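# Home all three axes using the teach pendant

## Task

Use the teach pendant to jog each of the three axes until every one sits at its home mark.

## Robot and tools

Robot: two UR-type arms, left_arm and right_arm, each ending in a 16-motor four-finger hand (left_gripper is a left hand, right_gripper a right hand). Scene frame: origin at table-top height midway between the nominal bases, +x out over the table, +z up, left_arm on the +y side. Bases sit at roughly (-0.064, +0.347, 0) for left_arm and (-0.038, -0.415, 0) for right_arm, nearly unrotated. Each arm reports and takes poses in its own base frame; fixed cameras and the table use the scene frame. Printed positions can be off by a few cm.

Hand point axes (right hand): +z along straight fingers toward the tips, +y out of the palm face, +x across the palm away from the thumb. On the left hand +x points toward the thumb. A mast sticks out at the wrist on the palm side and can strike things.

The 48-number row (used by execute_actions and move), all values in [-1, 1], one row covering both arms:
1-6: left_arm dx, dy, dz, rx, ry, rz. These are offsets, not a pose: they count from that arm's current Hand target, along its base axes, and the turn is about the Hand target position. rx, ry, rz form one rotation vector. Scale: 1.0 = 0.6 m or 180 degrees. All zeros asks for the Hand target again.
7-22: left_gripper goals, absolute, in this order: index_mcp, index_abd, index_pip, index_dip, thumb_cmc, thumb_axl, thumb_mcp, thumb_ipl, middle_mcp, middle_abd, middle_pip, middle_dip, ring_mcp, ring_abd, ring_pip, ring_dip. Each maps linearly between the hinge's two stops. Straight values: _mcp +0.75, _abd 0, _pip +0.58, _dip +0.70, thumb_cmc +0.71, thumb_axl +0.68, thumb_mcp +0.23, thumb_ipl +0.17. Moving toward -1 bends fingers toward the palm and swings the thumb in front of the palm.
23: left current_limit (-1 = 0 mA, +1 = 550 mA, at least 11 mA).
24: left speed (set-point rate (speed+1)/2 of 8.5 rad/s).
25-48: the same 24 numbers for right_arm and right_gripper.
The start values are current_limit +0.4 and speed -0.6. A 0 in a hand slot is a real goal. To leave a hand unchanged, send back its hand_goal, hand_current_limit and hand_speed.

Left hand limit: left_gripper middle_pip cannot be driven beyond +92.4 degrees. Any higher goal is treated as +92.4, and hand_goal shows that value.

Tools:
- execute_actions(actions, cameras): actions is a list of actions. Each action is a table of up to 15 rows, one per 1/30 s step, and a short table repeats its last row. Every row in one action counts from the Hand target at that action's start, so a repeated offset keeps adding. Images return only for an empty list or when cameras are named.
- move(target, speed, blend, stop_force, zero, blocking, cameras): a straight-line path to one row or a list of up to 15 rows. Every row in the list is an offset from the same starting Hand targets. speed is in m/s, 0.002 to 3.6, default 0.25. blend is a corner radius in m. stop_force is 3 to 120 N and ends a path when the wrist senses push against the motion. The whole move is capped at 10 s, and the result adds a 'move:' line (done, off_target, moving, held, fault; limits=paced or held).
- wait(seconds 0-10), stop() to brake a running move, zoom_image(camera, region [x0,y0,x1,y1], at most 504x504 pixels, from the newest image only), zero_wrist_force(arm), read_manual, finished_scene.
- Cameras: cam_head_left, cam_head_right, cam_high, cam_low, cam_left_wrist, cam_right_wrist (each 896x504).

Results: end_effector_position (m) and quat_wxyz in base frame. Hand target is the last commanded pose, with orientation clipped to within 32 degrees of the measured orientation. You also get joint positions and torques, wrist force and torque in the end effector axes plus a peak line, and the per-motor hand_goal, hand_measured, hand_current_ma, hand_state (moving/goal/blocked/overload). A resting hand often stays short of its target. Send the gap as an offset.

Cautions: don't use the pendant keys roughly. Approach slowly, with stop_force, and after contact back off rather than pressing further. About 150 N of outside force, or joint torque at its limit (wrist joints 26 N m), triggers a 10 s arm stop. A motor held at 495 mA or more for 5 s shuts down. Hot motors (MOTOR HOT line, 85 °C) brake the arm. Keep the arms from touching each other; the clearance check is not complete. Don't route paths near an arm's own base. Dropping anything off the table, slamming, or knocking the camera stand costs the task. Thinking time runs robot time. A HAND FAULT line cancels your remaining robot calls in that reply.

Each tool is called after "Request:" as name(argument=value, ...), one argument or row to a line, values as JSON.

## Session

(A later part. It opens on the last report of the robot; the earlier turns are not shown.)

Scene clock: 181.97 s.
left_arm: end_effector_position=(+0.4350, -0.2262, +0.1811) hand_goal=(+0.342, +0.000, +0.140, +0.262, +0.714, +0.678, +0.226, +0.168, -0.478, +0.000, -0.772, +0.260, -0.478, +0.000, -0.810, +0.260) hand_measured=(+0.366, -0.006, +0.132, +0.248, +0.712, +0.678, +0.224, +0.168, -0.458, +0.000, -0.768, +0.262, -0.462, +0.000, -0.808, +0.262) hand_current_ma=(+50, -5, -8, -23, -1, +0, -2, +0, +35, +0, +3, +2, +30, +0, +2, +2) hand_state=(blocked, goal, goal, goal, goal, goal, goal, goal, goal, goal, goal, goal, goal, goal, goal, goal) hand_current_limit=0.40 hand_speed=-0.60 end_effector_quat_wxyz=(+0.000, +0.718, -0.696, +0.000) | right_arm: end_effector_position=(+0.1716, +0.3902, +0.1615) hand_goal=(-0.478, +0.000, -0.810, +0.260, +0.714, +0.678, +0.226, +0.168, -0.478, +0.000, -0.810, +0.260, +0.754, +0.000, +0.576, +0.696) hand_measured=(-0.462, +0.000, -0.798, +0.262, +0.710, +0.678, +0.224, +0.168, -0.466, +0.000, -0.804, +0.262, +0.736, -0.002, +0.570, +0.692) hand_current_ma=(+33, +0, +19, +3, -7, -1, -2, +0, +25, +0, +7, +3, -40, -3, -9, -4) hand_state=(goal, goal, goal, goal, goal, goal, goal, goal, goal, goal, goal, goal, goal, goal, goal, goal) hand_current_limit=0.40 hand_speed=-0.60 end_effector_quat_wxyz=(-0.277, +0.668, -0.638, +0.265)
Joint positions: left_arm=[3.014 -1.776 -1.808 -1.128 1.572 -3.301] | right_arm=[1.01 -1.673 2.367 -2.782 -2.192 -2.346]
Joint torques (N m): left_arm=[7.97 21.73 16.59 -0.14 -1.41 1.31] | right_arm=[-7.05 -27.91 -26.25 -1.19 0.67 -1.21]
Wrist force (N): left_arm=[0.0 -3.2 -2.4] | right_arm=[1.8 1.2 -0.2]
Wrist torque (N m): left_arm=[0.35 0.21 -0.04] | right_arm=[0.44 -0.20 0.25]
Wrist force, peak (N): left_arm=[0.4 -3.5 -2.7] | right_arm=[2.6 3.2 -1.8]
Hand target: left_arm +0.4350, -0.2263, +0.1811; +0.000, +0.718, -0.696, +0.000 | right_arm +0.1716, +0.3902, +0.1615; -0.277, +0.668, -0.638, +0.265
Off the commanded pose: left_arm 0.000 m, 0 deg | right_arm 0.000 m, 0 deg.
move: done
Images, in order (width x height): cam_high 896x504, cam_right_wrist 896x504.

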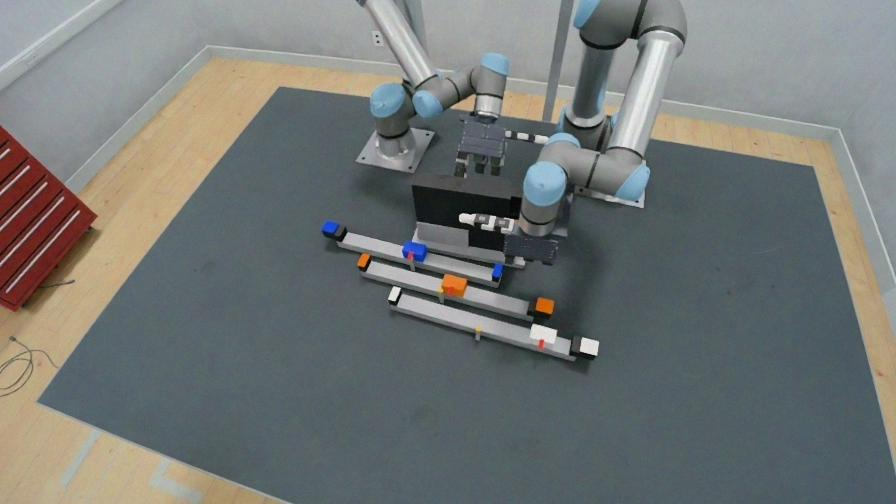

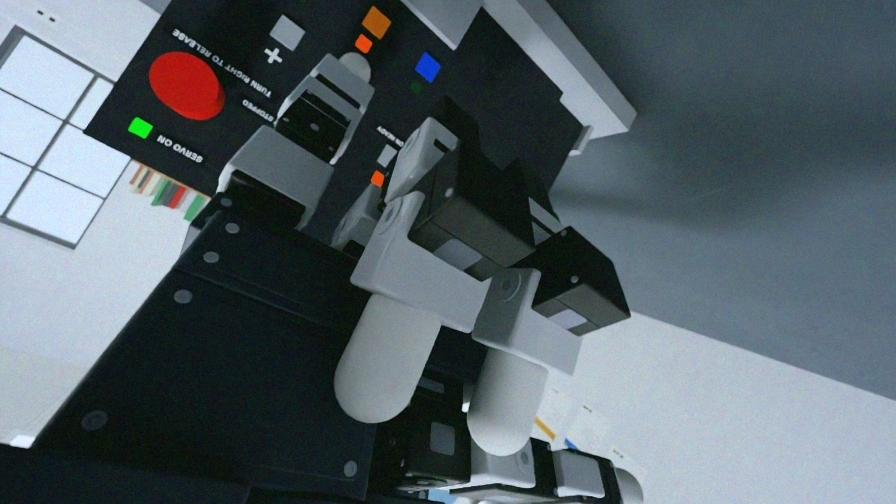

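Request:
move(
  target=[
    [0,0,0,0,0,0,0.342,0,0.139,0.261,0.714,0.678,0.226,0.168,-0.479,0,-0.772,0.26,-0.479,0,-0.81,0.26,0.4,-0.6,0.02,0.0009,0,0,0,0,-0.479,0,-0.81,0.26,0.714,0.678,0.226,0.168,-0.479,0,-0.81,0.26,0.754,0,0.576,0.696,0.4,-0.6],
  ],
  speed=0.05,
  cameras=[],
)

Request:
move(
  target=[
    [0,0,0,0,0,0,0.342,0,0.139,0.261,0.714,0.678,0.226,0.168,-0.479,0,-0.772,0.26,-0.479,0,-0.81,0.26,0.4,-0.6,-0.02,-0.0009,0,0,0,0,-0.479,0,-0.81,0.26,0.714,0.678,0.226,0.168,-0.479,0,-0.81,0.26,0.754,0,0.576,0.696,0.4,-0.6],
  ],
  speed=0.05,
  cameras=["cam_high"],
)

Request:
zoom_image(
  camera="cam_high",
  region=[420, 260, 490, 310],
)

Scene clock: 183.67 s.
left_arm: end_effector_position=(+0.4350, -0.2262, +0.1811) hand_goal=(+0.342, +0.000, +0.140, +0.262, +0.714, +0.678, +0.226, +0.168, -0.478, +0.000, -0.772, +0.260, -0.478, +0.000, -0.810, +0.260) hand_measured=(+0.366, -0.006, +0.132, +0.248, +0.712, +0.678, +0.224, +0.168, -0.458, +0.000, -0.768, +0.262, -0.462, +0.000, -0.808, +0.262) hand_current_ma=(+50, -5, -8, -23, -1, +0, -2, +0, +35, +0, +3, +2, +30, +0, +2, +2) hand_state=(blocked, goal, goal, goal, goal, goal, goal, goal, goal, goal, goal, goal, goal, goal, goal, goal) hand_current_limit=0.40 hand_speed=-0.60 end_effector_quat_wxyz=(+0.000, +0.718, -0.696, +0.000) | right_arm: end_effector_position=(+0.1836, +0.3908, +0.1615) hand_goal=(-0.478, +0.000, -0.810, +0.260, +0.714, +0.678, +0.226, +0.168, -0.478, +0.000, -0.810, +0.260, +0.754, +0.000, +0.576, +0.696) hand_measured=(-0.462, +0.000, -0.798, +0.262, +0.710, +0.678, +0.224, +0.168, -0.466, +0.000, -0.804, +0.262, +0.696, -0.002, +0.548, +0.684) hand_current_ma=(+33, +0, +19, +3, -7, -1, -2, +0, +25, +0, +7, +3, -183, -2, -67, -22) hand_state=(goal, goal, goal, goal, goal, goal, goal, goal, goal, goal, goal, goal, blocked, goal, blocked, goal) hand_current_limit=0.40 hand_speed=-0.60 end_effector_quat_wxyz=(-0.277, +0.668, -0.638, +0.265)
Joint positions: left_arm=[3.014 -1.776 -1.808 -1.128 1.572 -3.301] | right_arm=[0.982 -1.659 2.36 -2.806 -2.178 -2.376]
Joint torques (N m): left_arm=[8.34 21.76 17.47 -0.18 -1.55 1.28] | right_arm=[-9.25 -1.7 -26.68 -4.86 0.32 -1.29]
Wrist force (N): left_arm=[0.4 -3.2 -2.4] | right_arm=[2.3 3.1 -4.5]
Wrist torque (N m): left_arm=[0.34 0.16 -0.01] | right_arm=[0.50 0.10 0.46]
Wrist force, peak (N): left_arm=[0.2 -3.5 -2.5] | right_arm=[2.3 2.8 -5.8]
Hand target: left_arm +0.4350, -0.2263, +0.1811; +0.000, +0.718, -0.696, +0.000 | right_arm +0.1836, +0.3908, +0.1615; -0.277, +0.668, -0.638, +0.265
Off the commanded pose: left_arm 0.000 m, 0 deg | right_arm 0.000 m, 0 deg.
move: done
No camera images: "cameras" was empty.

Scene clock: 184.50 s.
left_arm: end_effector_position=(+0.4350, -0.2262, +0.1811) hand_goal=(+0.342, +0.000, +0.140, +0.262, +0.714, +0.678, +0.226, +0.168, -0.478, +0.000, -0.772, +0.260, -0.478, +0.000, -0.810, +0.260) hand_measured=(+0.366, -0.006, +0.132, +0.248, +0.712, +0.678, +0.224, +0.168, -0.458, +0.000, -0.768, +0.262, -0.462, +0.000, -0.808, +0.262) hand_current_ma=(+50, -5, -8, -23, -1, +0, -2, +0, +35, +0, +3, +2, +30, +0, +2, +2) hand_state=(blocked, goal, goal, goal, goal, goal, goal, goal, goal, goal, goal, goal, goal, goal, goal, goal) hand_current_limit=0.40 hand_speed=-0.60 end_effector_quat_wxyz=(+0.000, +0.718, -0.696, +0.000) | right_arm: end_effector_position=(+0.1717, +0.3902, +0.1615) hand_goal=(-0.478, +0.000, -0.810, +0.260, +0.714, +0.678, +0.226, +0.168, -0.478, +0.000, -0.810, +0.260, +0.754, +0.000, +0.576, +0.696) hand_measured=(-0.462, +0.000, -0.798, +0.262, +0.710, +0.678, +0.224, +0.168, -0.466, +0.000, -0.804, +0.262, +0.736, -0.004, +0.570, +0.692) hand_current_ma=(+33, +0, +19, +3, -7, -1, -2, +0, +25, +0, +7, +3, -41, -3, -9, -4) hand_state=(goal, goal, goal, goal, goal, goal, goal, goal, goal, goal, goal, goal, goal, goal, goal, goal) hand_current_limit=0.40 hand_speed=-0.60 end_effector_quat_wxyz=(-0.277, +0.668, -0.638, +0.265)
Joint positions: left_arm=[3.014 -1.776 -1.808 -1.128 1.572 -3.301] | right_arm=[1.01 -1.673 2.366 -2.782 -2.192 -2.346]
Joint torques (N m): left_arm=[7.98 21.64 16.67 -0.19 -1.51 1.44] | right_arm=[6.94 -28.41 -13.42 -1.26 -1.98 1.56]
Wrist force (N): left_arm=[0.3 -3.1 -2.7] | right_arm=[1.8 1.1 -0.1]
Wrist torque (N m): left_arm=[0.38 0.17 -0.02] | right_arm=[0.41 -0.22 0.16]
Wrist force, peak (N): left_arm=[-0.1 -3.4 -2.4] | right_arm=[2.2 3.2 -4.4]
Hand target: left_arm +0.4350, -0.2263, +0.1811; +0.000, +0.718, -0.696, +0.000 | right_arm +0.1716, +0.3902, +0.1615; -0.277, +0.668, -0.638, +0.265
Off the commanded pose: left_arm 0.000 m, 0 deg | right_arm 0.000 m, 0 deg.
move: done
Images, in order (width x height): cam_high 896x504.

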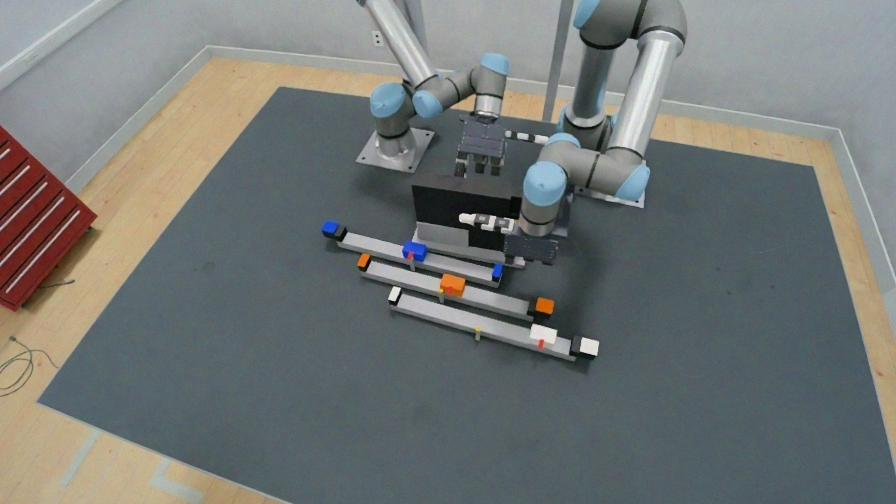

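Scaled by 7.200 from the camera's 896x504 image, which has a finer 1280x720 frame.

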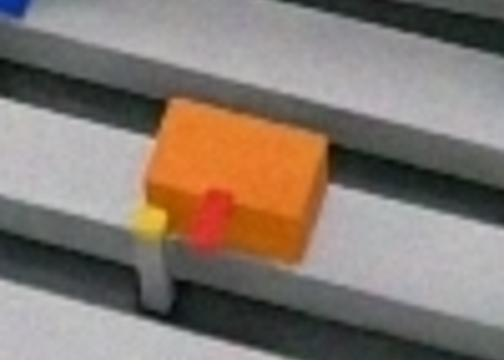

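Request:
move(
  target=[
    [0,0,0,0,0,0,0.342,0,0.139,0.261,0.714,0.678,0.226,0.168,-0.479,0,-0.772,0.26,-0.479,0,-0.81,0.26,0.4,-0.6,0.02,0.0009,0,0,0,0,-0.479,0,-0.81,0.26,0.714,0.678,0.226,0.168,-0.479,0,-0.81,0.26,0.754,0,0.576,0.696,0.4,-0.6],
  ],
  speed=0.05,
  cameras=[],
)

Request:
wait(
  seconds=2.8,
)

Request:
move(
  target=[
    [0,0,0,0,0,0,0.342,0,0.139,0.261,0.714,0.678,0.226,0.168,-0.479,0,-0.772,0.26,-0.479,0,-0.81,0.26,0.4,-0.6,-0.02,-0.0009,0,0,0,0,-0.479,0,-0.81,0.26,0.714,0.678,0.226,0.168,-0.479,0,-0.81,0.26,0.754,0,0.576,0.696,0.4,-0.6],
  ],
  speed=0.05,
  cameras=["cam_high", "cam_low", "cam_left_wrist"],
)

Request:
zoom_image(
  camera="cam_high",
  region=[420, 260, 490, 310],
)

Request:
zoom_image(
  camera="cam_low",
  region=[252, 262, 292, 292],
)

Request:
zoom_image(
  camera="cam_left_wrist",
  region=[230, 240, 390, 330],
)

Scene clock: 186.27 s.
left_arm: end_effector_position=(+0.4350, -0.2262, +0.1811) hand_goal=(+0.342, +0.000, +0.140, +0.262, +0.714, +0.678, +0.226, +0.168, -0.478, +0.000, -0.772, +0.260, -0.478, +0.000, -0.810, +0.260) hand_measured=(+0.366, -0.006, +0.132, +0.248, +0.712, +0.678, +0.224, +0.168, -0.458, +0.000, -0.768, +0.262, -0.462, +0.000, -0.808, +0.262) hand_current_ma=(+50, -5, -8, -23, -1, +0, -2, +0, +35, +0, +3, +2, +30, +0, +2, +2) hand_state=(blocked, goal, goal, goal, goal, goal, goal, goal, goal, goal, goal, goal, goal, goal, goal, goal) hand_current_limit=0.40 hand_speed=-0.60 end_effector_quat_wxyz=(+0.000, +0.718, -0.696, +0.000) | right_arm: end_effector_position=(+0.1836, +0.3908, +0.1615) hand_goal=(-0.478, +0.000, -0.810, +0.260, +0.714, +0.678, +0.226, +0.168, -0.478, +0.000, -0.810, +0.260, +0.754, +0.000, +0.576, +0.696) hand_measured=(-0.462, +0.000, -0.798, +0.262, +0.710, +0.678, +0.224, +0.168, -0.466, +0.000, -0.804, +0.262, +0.696, -0.004, +0.548, +0.684) hand_current_ma=(+33, +0, +19, +3, -7, -1, -2, +0, +25, +0, +7, +3, -183, -3, -67, -22) hand_state=(goal, goal, goal, goal, goal, goal, goal, goal, goal, goal, goal, goal, blocked, goal, blocked, goal) hand_current_limit=0.40 hand_speed=-0.60 end_effector_quat_wxyz=(-0.277, +0.668, -0.638, +0.265)
Joint positions: left_arm=[3.014 -1.776 -1.808 -1.128 1.572 -3.301] | right_arm=[0.982 -1.659 2.36 -2.806 -2.178 -2.376]
Joint torques (N m): left_arm=[7.69 21.63 16.65 -0.27 -1.54 1.42] | right_arm=[-8.28 -0.65 -26.45 -4.71 0.55 -1.58]
Wrist force (N): left_arm=[0.1 -3.2 -2.4] | right_arm=[2.5 3.3 -4.5]
Wrist torque (N m): left_arm=[0.35 0.19 -0.03] | right_arm=[0.52 0.06 0.48]
Wrist force, peak (N): left_arm=[0.3 -3.5 -2.7] | right_arm=[2.2 3.0 -5.6]
Hand target: left_arm +0.4350, -0.2263, +0.1811; +0.000, +0.718, -0.696, +0.000 | right_arm +0.1836, +0.3908, +0.1615; -0.277, +0.668, -0.638, +0.265
Off the commanded pose: left_arm 0.000 m, 0 deg | right_arm 0.000 m, 0 deg.
move: done
No camera images: "cameras" was empty.

Scene clock: 189.07 s.
left_arm: end_effector_position=(+0.4350, -0.2262, +0.1811) hand_goal=(+0.342, +0.000, +0.140, +0.262, +0.714, +0.678, +0.226, +0.168, -0.478, +0.000, -0.772, +0.260, -0.478, +0.000, -0.810, +0.260) hand_measured=(+0.366, -0.006, +0.132, +0.248, +0.712, +0.678, +0.224, +0.168, -0.458, +0.000, -0.768, +0.262, -0.462, +0.000, -0.808, +0.262) hand_current_ma=(+50, -5, -8, -23, -1, +0, -2, +0, +35, +0, +3, +2, +30, +0, +2, +2) hand_state=(blocked, goal, goal, goal, goal, goal, goal, goal, goal, goal, goal, goal, goal, goal, goal, goal) hand_current_limit=0.40 hand_speed=-0.60 end_effector_quat_wxyz=(+0.000, +0.718, -0.696, +0.000) | right_arm: end_effector_position=(+0.1836, +0.3908, +0.1615) hand_goal=(-0.478, +0.000, -0.810, +0.260, +0.714, +0.678, +0.226, +0.168, -0.478, +0.000, -0.810, +0.260, +0.754, +0.000, +0.576, +0.696) hand_measured=(-0.462, +0.000, -0.798, +0.262, +0.710, +0.678, +0.224, +0.168, -0.466, +0.000, -0.804, +0.262, +0.696, -0.004, +0.548, +0.684) hand_current_ma=(+33, +0, +19, +3, -7, -1, -2, +0, +25, +0, +7, +3, -183, -3, -67, -22) hand_state=(goal, goal, goal, goal, goal, goal, goal, goal, goal, goal, goal, goal, blocked, goal, blocked, goal) hand_current_limit=0.40 hand_speed=-0.60 end_effector_quat_wxyz=(-0.277, +0.668, -0.638, +0.265)
Joint positions: left_arm=[3.014 -1.776 -1.808 -1.128 1.572 -3.301] | right_arm=[0.982 -1.659 2.36 -2.806 -2.178 -2.376]
Joint torques (N m): left_arm=[8.36 21.49 16.46 -0.05 -1.45 1.44] | right_arm=[-7.86 -1.6 -26.75 -4.66 0.27 -1.29]
Wrist force (N): left_arm=[0.2 -3.1 -2.5] | right_arm=[2.1 3.5 -4.6]
Wrist torque (N m): left_arm=[0.38 0.18 -0.02] | right_arm=[0.54 0.13 0.45]
Wrist force, peak (N): left_arm=[0.1 -3.4 -2.7] | right_arm=[2.5 3.7 -4.7]
Hand target: left_arm +0.4350, -0.2263, +0.1811; +0.000, +0.718, -0.696, +0.000 | right_arm +0.1836, +0.3908, +0.1615; -0.277, +0.668, -0.638, +0.265
Off the commanded pose: left_arm 0.000 m, 0 deg | right_arm 0.000 m, 0 deg.
wait: 2.80 s; at rest by 0.17 s

Scene clock: 189.90 s.
left_arm: end_effector_position=(+0.4350, -0.2262, +0.1811) hand_goal=(+0.342, +0.000, +0.140, +0.262, +0.714, +0.678, +0.226, +0.168, -0.478, +0.000, -0.772, +0.260, -0.478, +0.000, -0.810, +0.260) hand_measured=(+0.366, -0.006, +0.132, +0.248, +0.712, +0.678, +0.224, +0.168, -0.458, +0.000, -0.768, +0.262, -0.462, +0.000, -0.808, +0.262) hand_current_ma=(+50, -5, -8, -23, -1, +0, -2, +0, +35, +0, +3, +2, +30, +0, +2, +2) hand_state=(blocked, goal, goal, goal, goal, goal, goal, goal, goal, goal, goal, goal, goal, goal, goal, goal) hand_current_limit=0.40 hand_speed=-0.60 end_effector_quat_wxyz=(+0.000, +0.718, -0.696, +0.000) | right_arm: end_effector_position=(+0.1717, +0.3902, +0.1615) hand_goal=(-0.478, +0.000, -0.810, +0.260, +0.714, +0.678, +0.226, +0.168, -0.478, +0.000, -0.810, +0.260, +0.754, +0.000, +0.576, +0.696) hand_measured=(-0.462, +0.000, -0.798, +0.262, +0.710, +0.678, +0.224, +0.168, -0.466, +0.000, -0.804, +0.262, +0.736, -0.004, +0.570, +0.692) hand_current_ma=(+33, +0, +19, +3, -7, -1, -2, +0, +25, +0, +7, +3, -41, -4, -9, -4) hand_state=(goal, goal, goal, goal, goal, goal, goal, goal, goal, goal, goal, goal, goal, goal, goal, goal) hand_current_limit=0.40 hand_speed=-0.60 end_effector_quat_wxyz=(-0.277, +0.668, -0.638, +0.265)
Joint positions: left_arm=[3.014 -1.776 -1.808 -1.128 1.572 -3.301] | right_arm=[1.01 -1.673 2.366 -2.782 -2.192 -2.346]
Joint torques (N m): left_arm=[7.8 21.82 17.65 -0.08 -1.46 1.35] | right_arm=[6.3 -28.92 -13.06 -1.27 -2.08 1.38]
Wrist force (N): left_arm=[0.2 -2.9 -2.4] | right_arm=[1.6 1.1 0.0]
Wrist torque (N m): left_arm=[0.39 0.17 -0.02] | right_arm=[0.41 -0.20 0.14]
Wrist force, peak (N): left_arm=[0.2 -3.4 -2.6] | right_arm=[2.6 3.2 -4.5]
Hand target: left_arm +0.4350, -0.2263, +0.1811; +0.000, +0.718, -0.696, +0.000 | right_arm +0.1716, +0.3902, +0.1615; -0.277, +0.668, -0.638, +0.265
Off the commanded pose: left_arm 0.000 m, 0 deg | right_arm 0.000 m, 0 deg.
move: done
Images, in order (width x height): cam_high 896x504, cam_low 896x504, cam_left_wrist 896x504.

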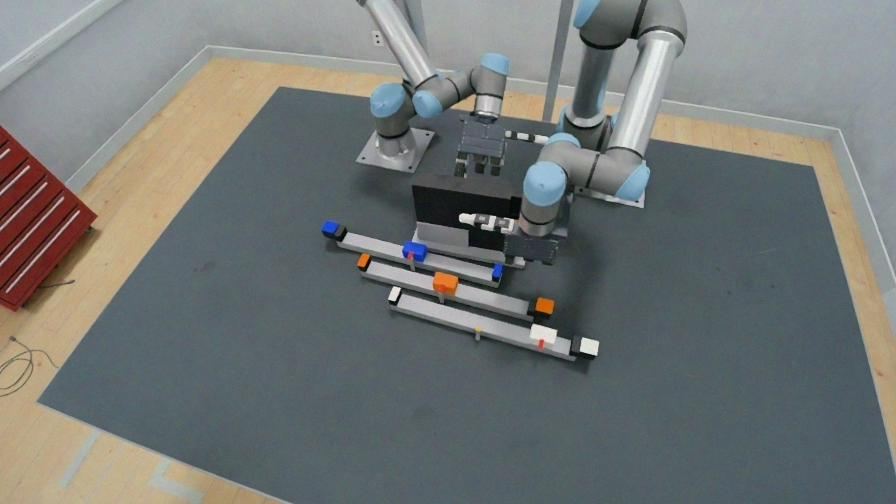

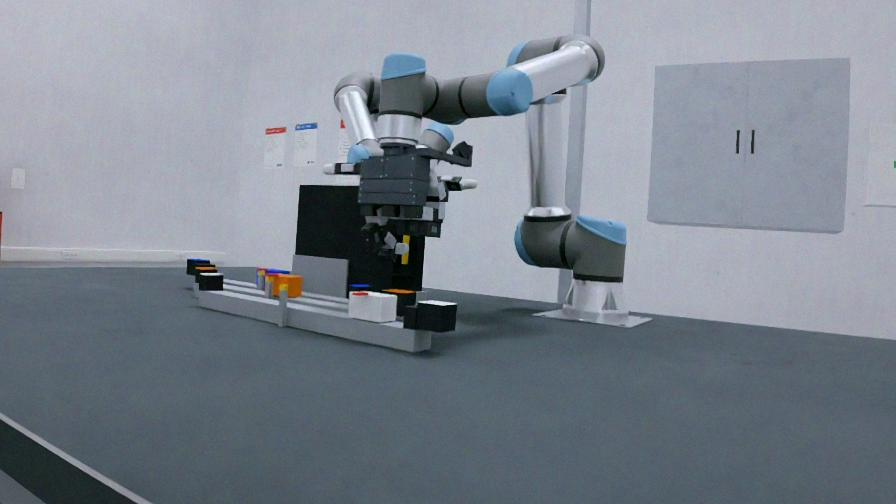

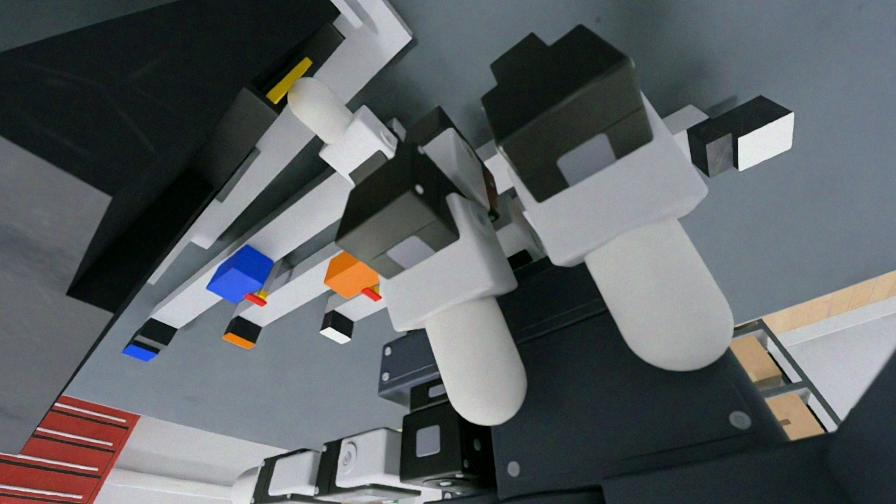

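Scaled by 7.200 from the camera's 896x504 image, which has a finer 1280x720 frame.

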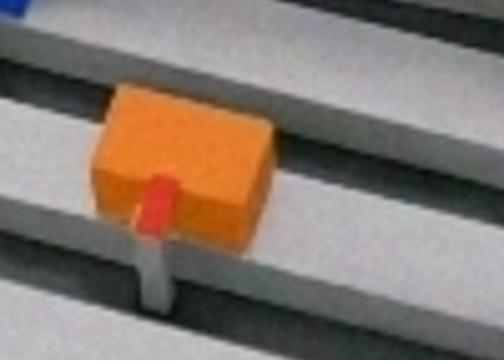

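Scaled by 12.600 from the camera's 896x504 image, which has a finer 1280x720 frame.

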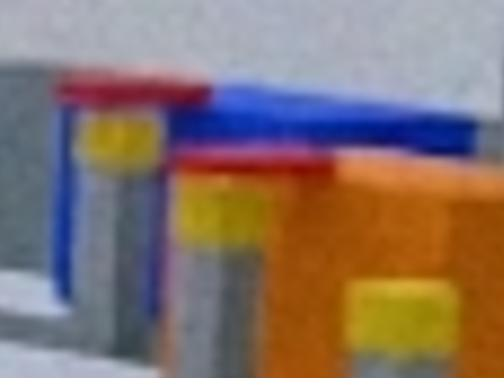

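Scaled by 3.150 from the camera's 896x504 image, which has a finer 1280x720 frame.

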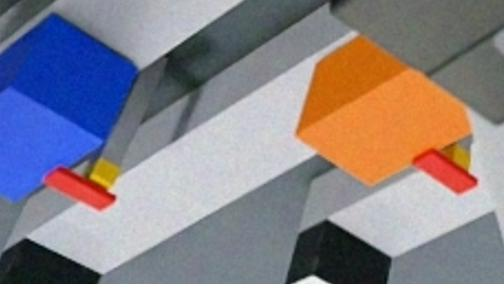

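Request:
zoom_image(
  camera="cam_high",
  region=[428, 268, 456, 296],
)

Request:
zoom_image(
  camera="cam_left_wrist",
  region=[345, 275, 395, 310],
)

Request:
zoom_image(
  camera="cam_high",
  region=[400, 240, 428, 268],
)

Scaled by 18.000 from the camera's 896x504 image, which has a finer 1280x720 frame.

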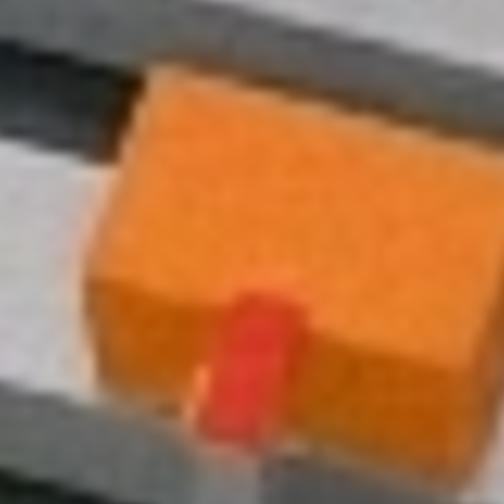

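Scaled by 10.080 from the camera's 896x504 image, which has a finer 1280x720 frame.

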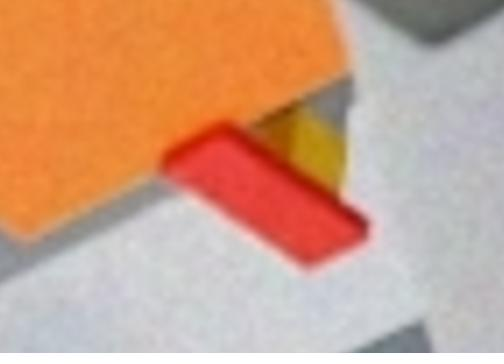

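Scaled by 18.000 from the camera's 896x504 image, which has a finer 1280x720 frame.

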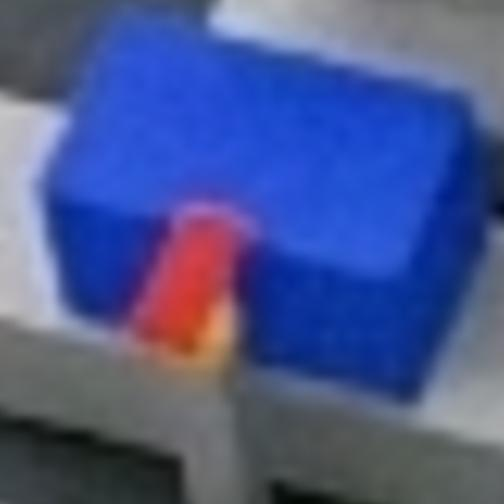

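Request:
execute_actions(
  actions=[
    [[0,0,0,0,0,0,0.342,0,0.139,0.261,0.714,0.678,0.226,0.168,-0.479,0,-0.772,0.26,-0.479,0,-0.81,0.26,0.4,-0.6,0.003,0.0001,0,0,0,0,-0.479,0,-0.81,0.26,0.714,0.678,0.226,0.168,-0.479,0,-0.81,0.26,0.754,0,0.576,0.696,0.4,-0.6],[0,0,0,0,0,0,0.342,0,0.139,0.261,0.714,0.678,0.226,0.168,-0.479,0,-0.772,0.26,-0.479,0,-0.81,0.26,0.4,-0.6,0.008,0.0003,0,0,0,0,-0.479,0,-0.81,0.26,0.714,0.678,0.226,0.168,-0.479,0,-0.81,0.26,0.754,0,0.576,0.696,0.4,-0.6],[0,0,0,0,0,0,0.342,0,0.139,0.261,0.714,0.678,0.226,0.168,-0.479,0,-0.772,0.26,-0.479,0,-0.81,0.26,0.4,-0.6,0.013,0.0005,0,0,0,0,-0.479,0,-0.81,0.26,0.714,0.678,0.226,0.168,-0.479,0,-0.81,0.26,0.754,0,0.576,0.696,0.4,-0.6],[0,0,0,0,0,0,0.342,0,0.139,0.261,0.714,0.678,0.226,0.168,-0.479,0,-0.772,0.26,-0.479,0,-0.81,0.26,0.4,-0.6,0.017,0.0007,0,0,0,0,-0.479,0,-0.81,0.26,0.714,0.678,0.226,0.168,-0.479,0,-0.81,0.26,0.754,0,0.576,0.696,0.4,-0.6],[0,0,0,0,0,0,0.342,0,0.139,0.261,0.714,0.678,0.226,0.168,-0.479,0,-0.772,0.26,-0.479,0,-0.81,0.26,0.4,-0.6,0.0193,0.0008,0,0,0,0,-0.479,0,-0.81,0.26,0.714,0.678,0.226,0.168,-0.479,0,-0.81,0.26,0.754,0,0.576,0.696,0.4,-0.6],[0,0,0,0,0,0,0.342,0,0.139,0.261,0.714,0.678,0.226,0.168,-0.479,0,-0.772,0.26,-0.479,0,-0.81,0.26,0.4,-0.6,0.02,0.0009,0,0,0,0,-0.479,0,-0.81,0.26,0.714,0.678,0.226,0.168,-0.479,0,-0.81,0.26,0.754,0,0.576,0.696,0.4,-0.6]],
    [[0,0,0,0,0,0,0.342,0,0.139,0.261,0.714,0.678,0.226,0.168,-0.479,0,-0.772,0.26,-0.479,0,-0.81,0.26,0.4,-0.6,-0.003,-0.0001,0,0,0,0,-0.479,0,-0.81,0.26,0.714,0.678,0.226,0.168,-0.479,0,-0.81,0.26,0.754,0,0.576,0.696,0.4,-0.6],[0,0,0,0,0,0,0.342,0,0.139,0.261,0.714,0.678,0.226,0.168,-0.479,0,-0.772,0.26,-0.479,0,-0.81,0.26,0.4,-0.6,-0.008,-0.0003,0,0,0,0,-0.479,0,-0.81,0.26,0.714,0.678,0.226,0.168,-0.479,0,-0.81,0.26,0.754,0,0.576,0.696,0.4,-0.6],[0,0,0,0,0,0,0.342,0,0.139,0.261,0.714,0.678,0.226,0.168,-0.479,0,-0.772,0.26,-0.479,0,-0.81,0.26,0.4,-0.6,-0.013,-0.0005,0,0,0,0,-0.479,0,-0.81,0.26,0.714,0.678,0.226,0.168,-0.479,0,-0.81,0.26,0.754,0,0.576,0.696,0.4,-0.6],[0,0,0,0,0,0,0.342,0,0.139,0.261,0.714,0.678,0.226,0.168,-0.479,0,-0.772,0.26,-0.479,0,-0.81,0.26,0.4,-0.6,-0.017,-0.0007,0,0,0,0,-0.479,0,-0.81,0.26,0.714,0.678,0.226,0.168,-0.479,0,-0.81,0.26,0.754,0,0.576,0.696,0.4,-0.6],[0,0,0,0,0,0,0.342,0,0.139,0.261,0.714,0.678,0.226,0.168,-0.479,0,-0.772,0.26,-0.479,0,-0.81,0.26,0.4,-0.6,-0.0193,-0.0008,0,0,0,0,-0.479,0,-0.81,0.26,0.714,0.678,0.226,0.168,-0.479,0,-0.81,0.26,0.754,0,0.576,0.696,0.4,-0.6],[0,0,0,0,0,0,0.342,0,0.139,0.261,0.714,0.678,0.226,0.168,-0.479,0,-0.772,0.26,-0.479,0,-0.81,0.26,0.4,-0.6,-0.02,-0.0009,0,0,0,0,-0.479,0,-0.81,0.26,0.714,0.678,0.226,0.168,-0.479,0,-0.81,0.26,0.754,0,0.576,0.696,0.4,-0.6]],
  ],
  cameras=["cam_high", "cam_low", "cam_left_wrist", "cam_right_wrist"],
)

Request:
zoom_image(
  camera="cam_high",
  region=[428, 268, 456, 296],
)

Request:
zoom_image(
  camera="cam_left_wrist",
  region=[345, 275, 395, 310],
)

Request:
zoom_image(
  camera="cam_low",
  region=[252, 262, 292, 292],
)

Scene clock: 193.53 s.
left_arm: end_effector_position=(+0.4350, -0.2262, +0.1811) hand_goal=(+0.342, +0.000, +0.140, +0.262, +0.714, +0.678, +0.226, +0.168, -0.478, +0.000, -0.772, +0.260, -0.478, +0.000, -0.810, +0.260) hand_measured=(+0.366, -0.006, +0.132, +0.248, +0.712, +0.678, +0.224, +0.168, -0.458, +0.000, -0.768, +0.262, -0.462, +0.000, -0.808, +0.262) hand_current_ma=(+50, -5, -8, -23, -1, +0, -2, +0, +35, +0, +3, +2, +30, +0, +2, +2) hand_state=(blocked, goal, goal, goal, goal, goal, goal, goal, goal, goal, goal, goal, goal, goal, goal, goal) hand_current_limit=0.40 hand_speed=-0.60 end_effector_quat_wxyz=(+0.000, +0.718, -0.696, +0.000) | right_arm: end_effector_position=(+0.1716, +0.3902, +0.1615) hand_goal=(-0.478, +0.000, -0.810, +0.260, +0.714, +0.678, +0.226, +0.168, -0.478, +0.000, -0.810, +0.260, +0.754, +0.000, +0.576, +0.696) hand_measured=(-0.462, +0.000, -0.798, +0.262, +0.710, +0.678, +0.224, +0.168, -0.466, +0.000, -0.804, +0.262, +0.736, -0.004, +0.570, +0.692) hand_current_ma=(+33, +0, +19, +3, -7, -1, -2, +0, +24, +0, +7, +3, -41, -4, -9, -4) hand_state=(goal, goal, goal, goal, goal, goal, goal, goal, goal, goal, goal, goal, goal, goal, goal, goal) hand_current_limit=0.40 hand_speed=-0.60 end_effector_quat_wxyz=(-0.277, +0.668, -0.638, +0.265)
Joint positions: left_arm=[3.014 -1.776 -1.808 -1.128 1.572 -3.301] | right_arm=[1.01 -1.673 2.366 -2.782 -2.192 -2.346]
Joint torques (N m): left_arm=[7.57 22.11 17.33 -0.09 -1.46 1.39] | right_arm=[5.7 -28.37 -13.38 -1.36 -1.97 1.5]
Wrist force (N): left_arm=[0.2 -3.3 -2.4] | right_arm=[1.7 1.0 -0.1]
Wrist torque (N m): left_arm=[0.34 0.18 -0.02] | right_arm=[0.39 -0.20 0.15]
Wrist force, peak (N): left_arm=[0.3 -3.5 -2.7] | right_arm=[2.2 2.8 -5.8]
Hand target: left_arm +0.4350, -0.2263, +0.1811; +0.000, +0.718, -0.696, +0.000 | right_arm +0.1716, +0.3902, +0.1615; -0.277, +0.668, -0.638, +0.265
Off the commanded pose: left_arm 0.000 m, 0 deg | right_arm 0.000 m, 0 deg.
Step readings (end_effector_position of left_arm | right_arm):
0: (+0.4350, -0.2262, +0.1811) | (+0.1716, +0.3902, +0.1615)
1: (+0.4350, -0.2262, +0.1811) | (+0.1716, +0.3902, +0.1615)
2: (+0.4350, -0.2262, +0.1811) | (+0.1719, +0.3902, +0.1615)
4: (+0.4350, -0.2262, +0.1811) | (+0.1745, +0.3903, +0.1616)
8: (+0.4350, -0.2262, +0.1811) | (+0.1811, +0.3906, +0.1616)
15: (+0.4350, -0.2262, +0.1811) | (+0.1835, +0.3908, +0.1615)
16: (+0.4350, -0.2262, +0.1811) | (+0.1835, +0.3908, +0.1615)
17: (+0.4350, -0.2262, +0.1811) | (+0.1833, +0.3908, +0.1615)
19: (+0.4350, -0.2262, +0.1811) | (+0.1809, +0.3908, +0.1615)
23: (+0.4350, -0.2262, +0.1811) | (+0.1741, +0.3904, +0.1615)
30: (+0.4350, -0.2262, +0.1811) | (+0.1718, +0.3902, +0.1615)
Images, in order (width x height): cam_high 896x504, cam_low 896x504, cam_left_wrist 896x504, cam_right_wrist 896x504.

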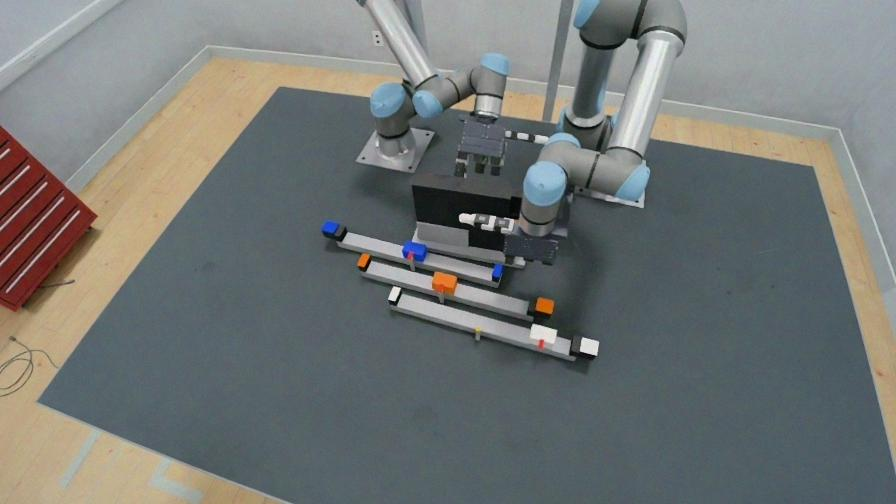

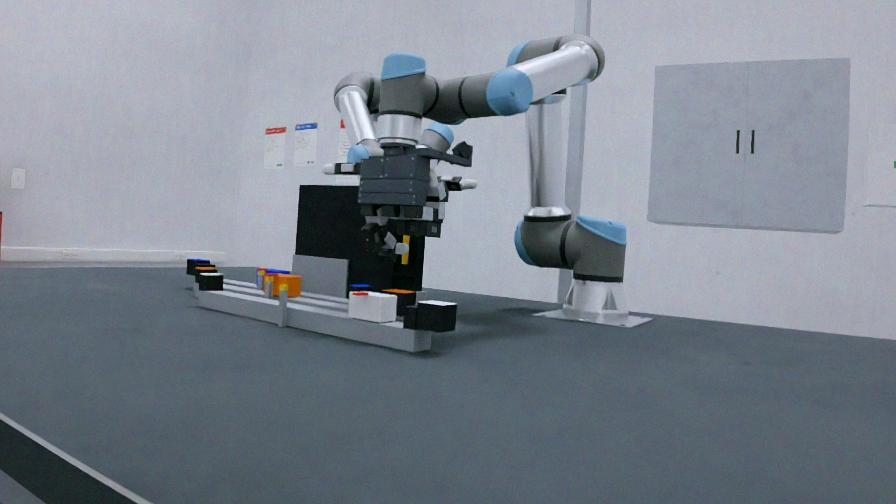

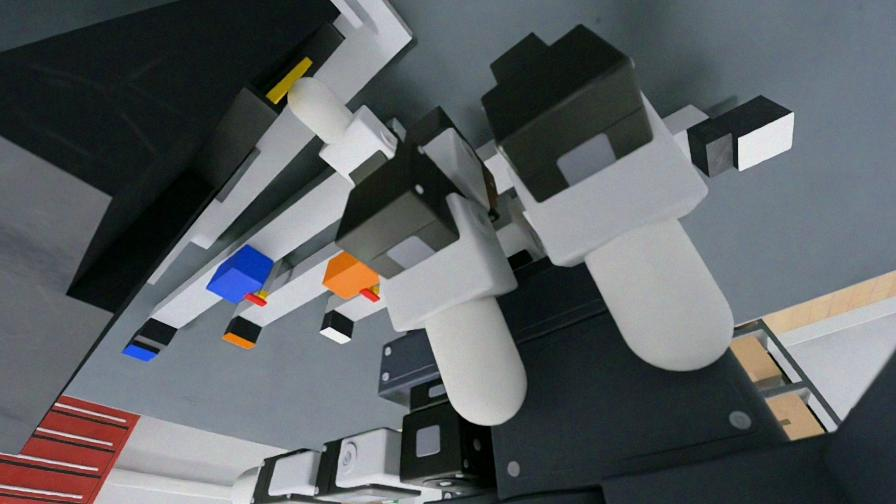

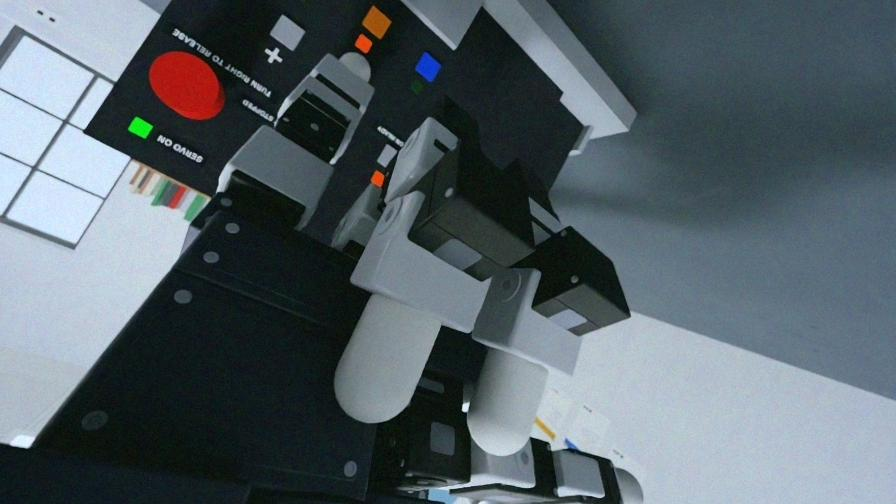

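Scaled by 18.000 from the camera's 896x504 image, which has a finer 1280x720 frame.

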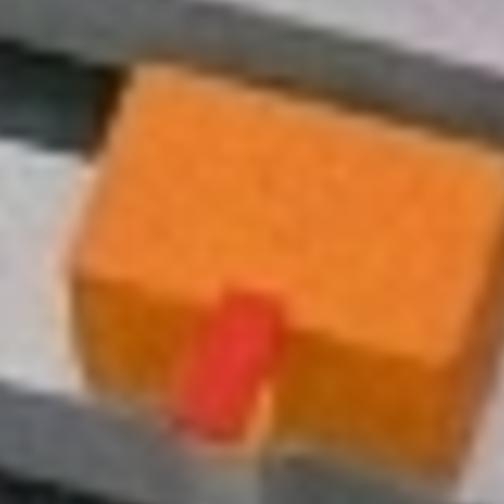

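Scaled by 10.080 from the camera's 896x504 image, which has a finer 1280x720 frame.

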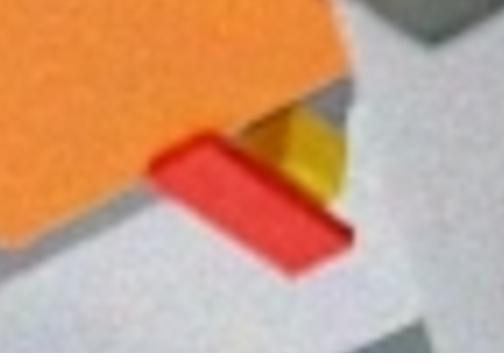

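Scaled by 12.600 from the camera's 896x504 image, which has a finer 1280x720 frame.

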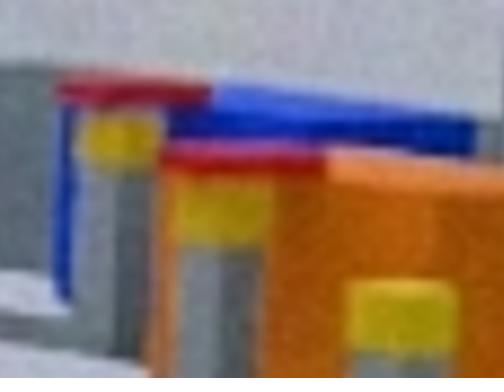

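Request:
move(
  target=[
    [0,0,0,0,0,0,0.342,0,0.139,0.261,0.714,0.678,0.226,0.168,-0.479,0,-0.772,0.26,-0.479,0,-0.81,0.26,0.4,-0.6,-0.02,-0.0009,0,0,0,0,-0.479,0,-0.81,0.26,0.714,0.678,0.226,0.168,-0.479,0,-0.81,0.26,0.754,0,0.576,0.696,0.4,-0.6],
    [0,0,0,0,0,0,0.342,0,0.139,0.261,0.714,0.678,0.226,0.168,-0.479,0,-0.772,0.26,-0.479,0,-0.81,0.26,0.4,-0.6,-0.0208,-0.0782,-0.07,0,0,0,-0.479,0,-0.81,0.26,0.714,0.678,0.226,0.168,-0.479,0,-0.81,0.26,0.754,0,0.576,0.696,0.4,-0.6],
  ],
  speed=0.05,
  cameras=["cam_right_wrist", "cam_high"],
)

Request:
zoom_image(
  camera="cam_right_wrist",
  region=[240, 0, 540, 170],
)

Request:
zoom_image(
  camera="cam_high",
  region=[450, 300, 620, 370],
)

Scene clock: 197.50 s.
left_arm: end_effector_position=(+0.4350, -0.2262, +0.1811) hand_goal=(+0.342, +0.000, +0.140, +0.262, +0.714, +0.678, +0.226, +0.168, -0.478, +0.000, -0.772, +0.260, -0.478, +0.000, -0.810, +0.260) hand_measured=(+0.366, -0.006, +0.132, +0.248, +0.712, +0.678, +0.224, +0.168, -0.458, +0.000, -0.768, +0.262, -0.462, +0.000, -0.808, +0.262) hand_current_ma=(+50, -5, -8, -23, -1, +0, -2, +0, +35, +0, +3, +2, +30, +0, +2, +2) hand_state=(blocked, goal, goal, goal, goal, goal, goal, goal, goal, goal, goal, goal, goal, goal, goal, goal) hand_current_limit=0.40 hand_speed=-0.60 end_effector_quat_wxyz=(+0.000, +0.718, -0.696, +0.000) | right_arm: end_effector_position=(+0.1591, +0.3433, +0.1196) hand_goal=(-0.478, +0.000, -0.810, +0.260, +0.714, +0.678, +0.226, +0.168, -0.478, +0.000, -0.810, +0.260, +0.754, +0.000, +0.576, +0.696) hand_measured=(-0.462, +0.000, -0.798, +0.262, +0.710, +0.678, +0.224, +0.168, -0.466, +0.000, -0.804, +0.262, +0.736, -0.004, +0.570, +0.692) hand_current_ma=(+33, +0, +19, +3, -7, -1, -2, +0, +24, +0, +7, +3, -39, -3, -9, -4) hand_state=(goal, goal, goal, goal, goal, goal, goal, goal, goal, goal, goal, goal, goal, goal, goal, goal) hand_current_limit=0.40 hand_speed=-0.60 end_effector_quat_wxyz=(-0.277, +0.668, -0.638, +0.265)
Joint positions: left_arm=[3.014 -1.776 -1.808 -1.128 1.572 -3.301] | right_arm=[0.962 -1.694 2.542 -2.966 -2.167 -2.397]
Joint torques (N m): left_arm=[7.82 22.06 17.3 -0.18 -1.64 1.44] | right_arm=[-6.7 1.05 -10.76 -4.49 0.63 -1.28]
Wrist force (N): left_arm=[0.4 -3.3 -2.5] | right_arm=[2.3 1.1 0.2]
Wrist torque (N m): left_arm=[0.34 0.16 -0.01] | right_arm=[0.44 -0.37 0.33]
Wrist force, peak (N): left_arm=[0.1 -3.6 -2.4] | right_arm=[2.7 1.5 0.4]
Hand target: left_arm +0.4350, -0.2263, +0.1811; +0.000, +0.718, -0.696, +0.000 | right_arm +0.1591, +0.3433, +0.1195; -0.277, +0.668, -0.638, +0.265
Off the commanded pose: left_arm 0.000 m, 0 deg | right_arm 0.000 m, 0 deg.
move: done
Images, in order (width x height): cam_high 896x504, cam_right_wrist 896x504.

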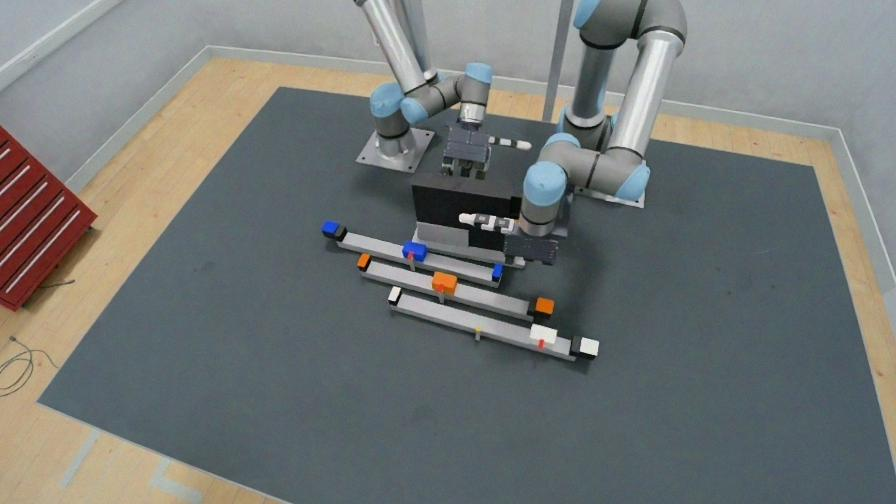

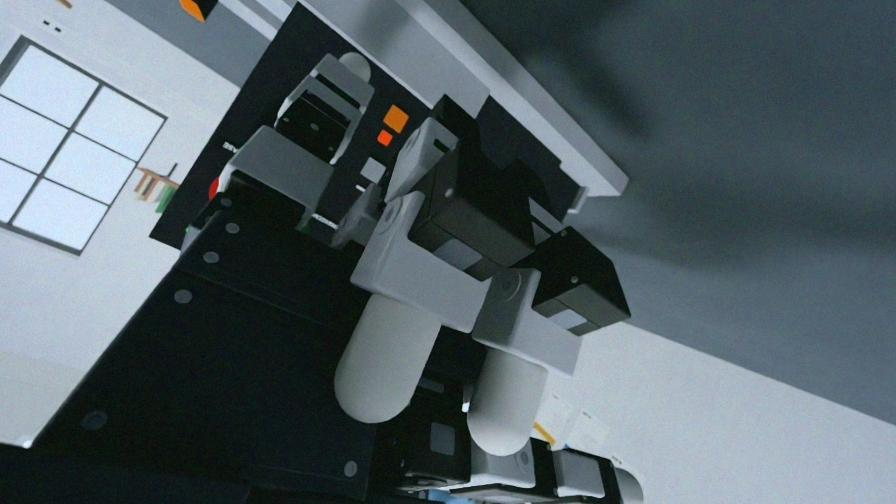

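Scaled by 1.680 from the camera's 896x504 image, which has a finer 1280x720 frame.

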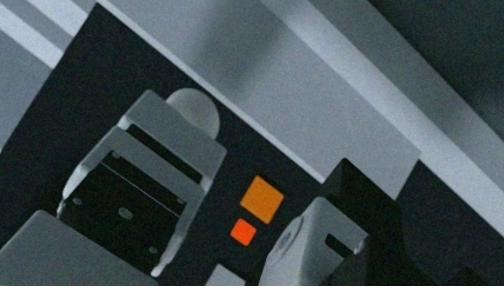

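Scaled by 2.965 from the camera's 896x504 image, which has a finer 1280x720 frame.

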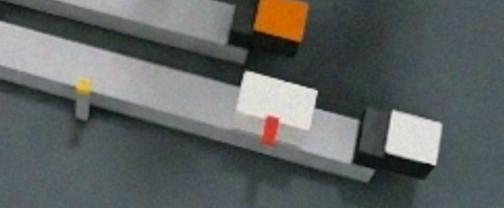

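Request:
move(
  target=[
    [0,0,0,0,0,0,0.342,0,0.139,0.261,0.714,0.678,0.226,0.168,-0.479,0,-0.772,0.26,-0.479,0,-0.81,0.26,0.4,-0.6,0.0567,-0.0025,0,0,0,0,-0.479,0,-0.81,0.26,0.714,0.678,0.226,0.168,-0.479,0,-0.81,0.26,0.754,0,0.576,0.696,0.4,-0.6],
  ],
  speed=0.015,
  stop_force=5,
  cameras=["cam_right_wrist", "cam_head_left"],
)

Request:
zoom_image(
  camera="cam_right_wrist",
  region=[240, 0, 540, 170],
)

Request:
zoom_image(
  camera="cam_head_left",
  region=[480, 240, 580, 300],
)

Scene clock: 200.80 s.
left_arm: end_effector_position=(+0.4350, -0.2262, +0.1811) hand_goal=(+0.342, +0.000, +0.140, +0.262, +0.714, +0.678, +0.226, +0.168, -0.478, +0.000, -0.772, +0.260, -0.478, +0.000, -0.810, +0.260) hand_measured=(+0.366, -0.006, +0.132, +0.248, +0.712, +0.678, +0.224, +0.168, -0.458, +0.000, -0.768, +0.262, -0.462, +0.000, -0.808, +0.262) hand_current_ma=(+50, -5, -8, -23, -1, +0, -2, +0, +35, +0, +3, +2, +30, +0, +2, +2) hand_state=(blocked, goal, goal, goal, goal, goal, goal, goal, goal, goal, goal, goal, goal, goal, goal, goal) hand_current_limit=0.40 hand_speed=-0.60 end_effector_quat_wxyz=(+0.000, +0.718, -0.696, +0.000) | right_arm: end_effector_position=(+0.1829, +0.3423, +0.1195) hand_goal=(-0.478, +0.000, -0.810, +0.260, +0.714, +0.678, +0.226, +0.168, -0.478, +0.000, -0.810, +0.260, +0.754, +0.000, +0.576, +0.696) hand_measured=(-0.462, +0.000, -0.798, +0.262, +0.710, +0.678, +0.224, +0.168, -0.466, +0.000, -0.804, +0.262, +0.716, -0.002, +0.558, +0.690) hand_current_ma=(+33, +0, +19, +3, -7, -1, -2, +0, +24, +0, +7, +3, -107, -2, -33, -8) hand_state=(goal, goal, goal, goal, goal, goal, goal, goal, goal, goal, goal, goal, blocked, goal, goal, goal) hand_current_limit=0.40 hand_speed=-0.60 end_effector_quat_wxyz=(-0.277, +0.668, -0.638, +0.265)
Joint positions: left_arm=[3.014 -1.776 -1.808 -1.128 1.572 -3.301] | right_arm=[0.895 -1.667 2.532 -3.02 -2.131 -2.464]
Joint torques (N m): left_arm=[8.02 22.34 17.22 -0.05 -1.6 1.39] | right_arm=[5.56 -25.96 -11.24 -1.54 -2.03 1.49]
Wrist force (N): left_arm=[0.0 -3.2 -2.3] | right_arm=[1.9 2.4 -2.6]
Wrist torque (N m): left_arm=[0.34 0.21 -0.03] | right_arm=[0.58 -0.15 0.29]
Wrist force, peak (N): left_arm=[0.1 -3.5 -2.6] | right_arm=[1.7 2.8 -5.3]
Hand target: left_arm +0.4350, -0.2263, +0.1811; +0.000, +0.718, -0.696, +0.000 | right_arm +0.1829, +0.3423, +0.1195; -0.277, +0.668, -0.638, +0.265 (not the last commanded pose)
Off the commanded pose: left_arm 0.000 m, 0 deg | right_arm 0.010 m, 0 deg.
move: contact (right_arm)
Images, in order (width x height): cam_head_left 896x504, cam_right_wrist 896x504.

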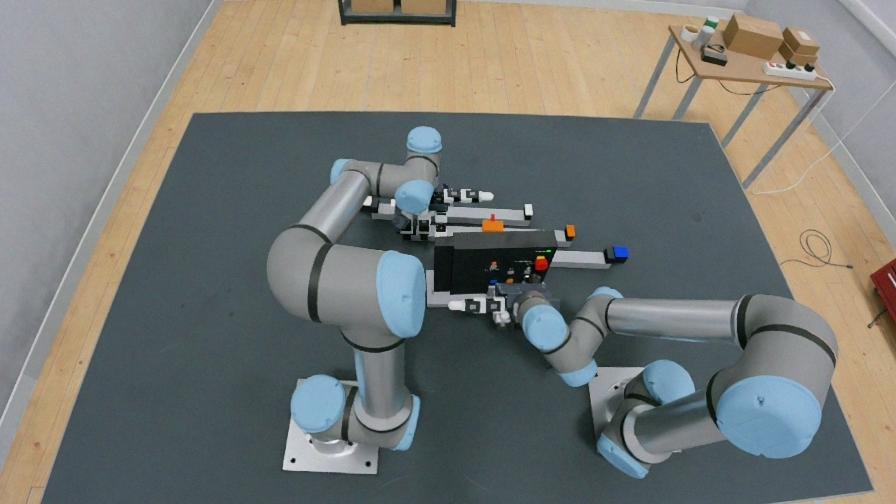

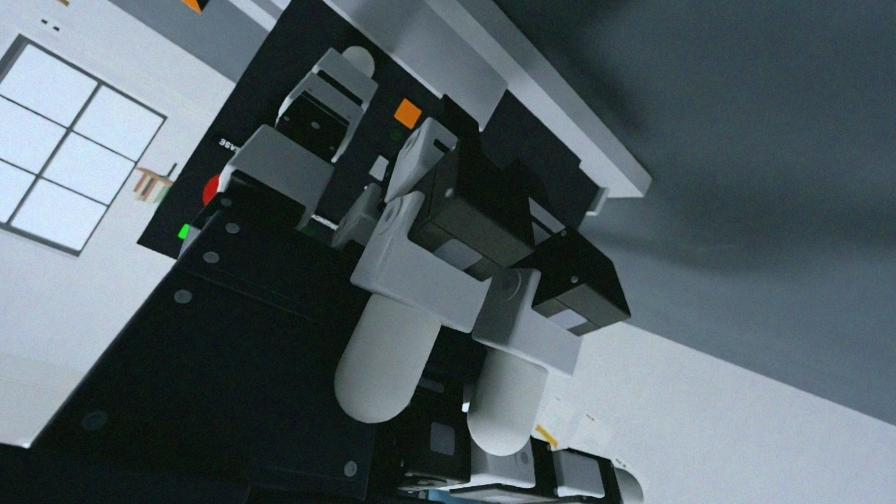

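Scaled by 1.680 from the camera's 896x504 image, which has a finer 1280x720 frame.

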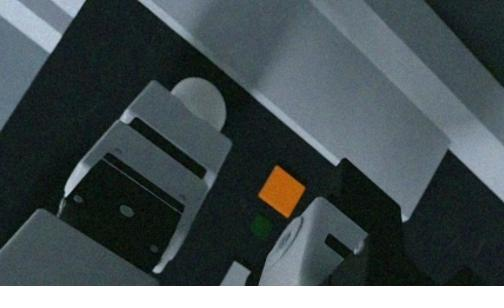

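Scaled by 5.040 from the camera's 896x504 image, which has a finer 1280x720 frame.

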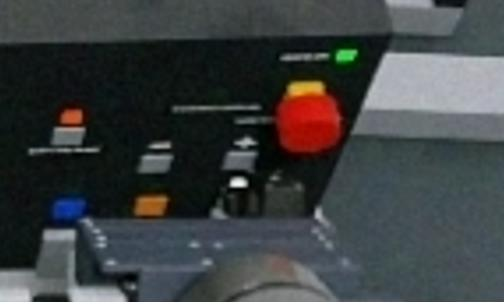

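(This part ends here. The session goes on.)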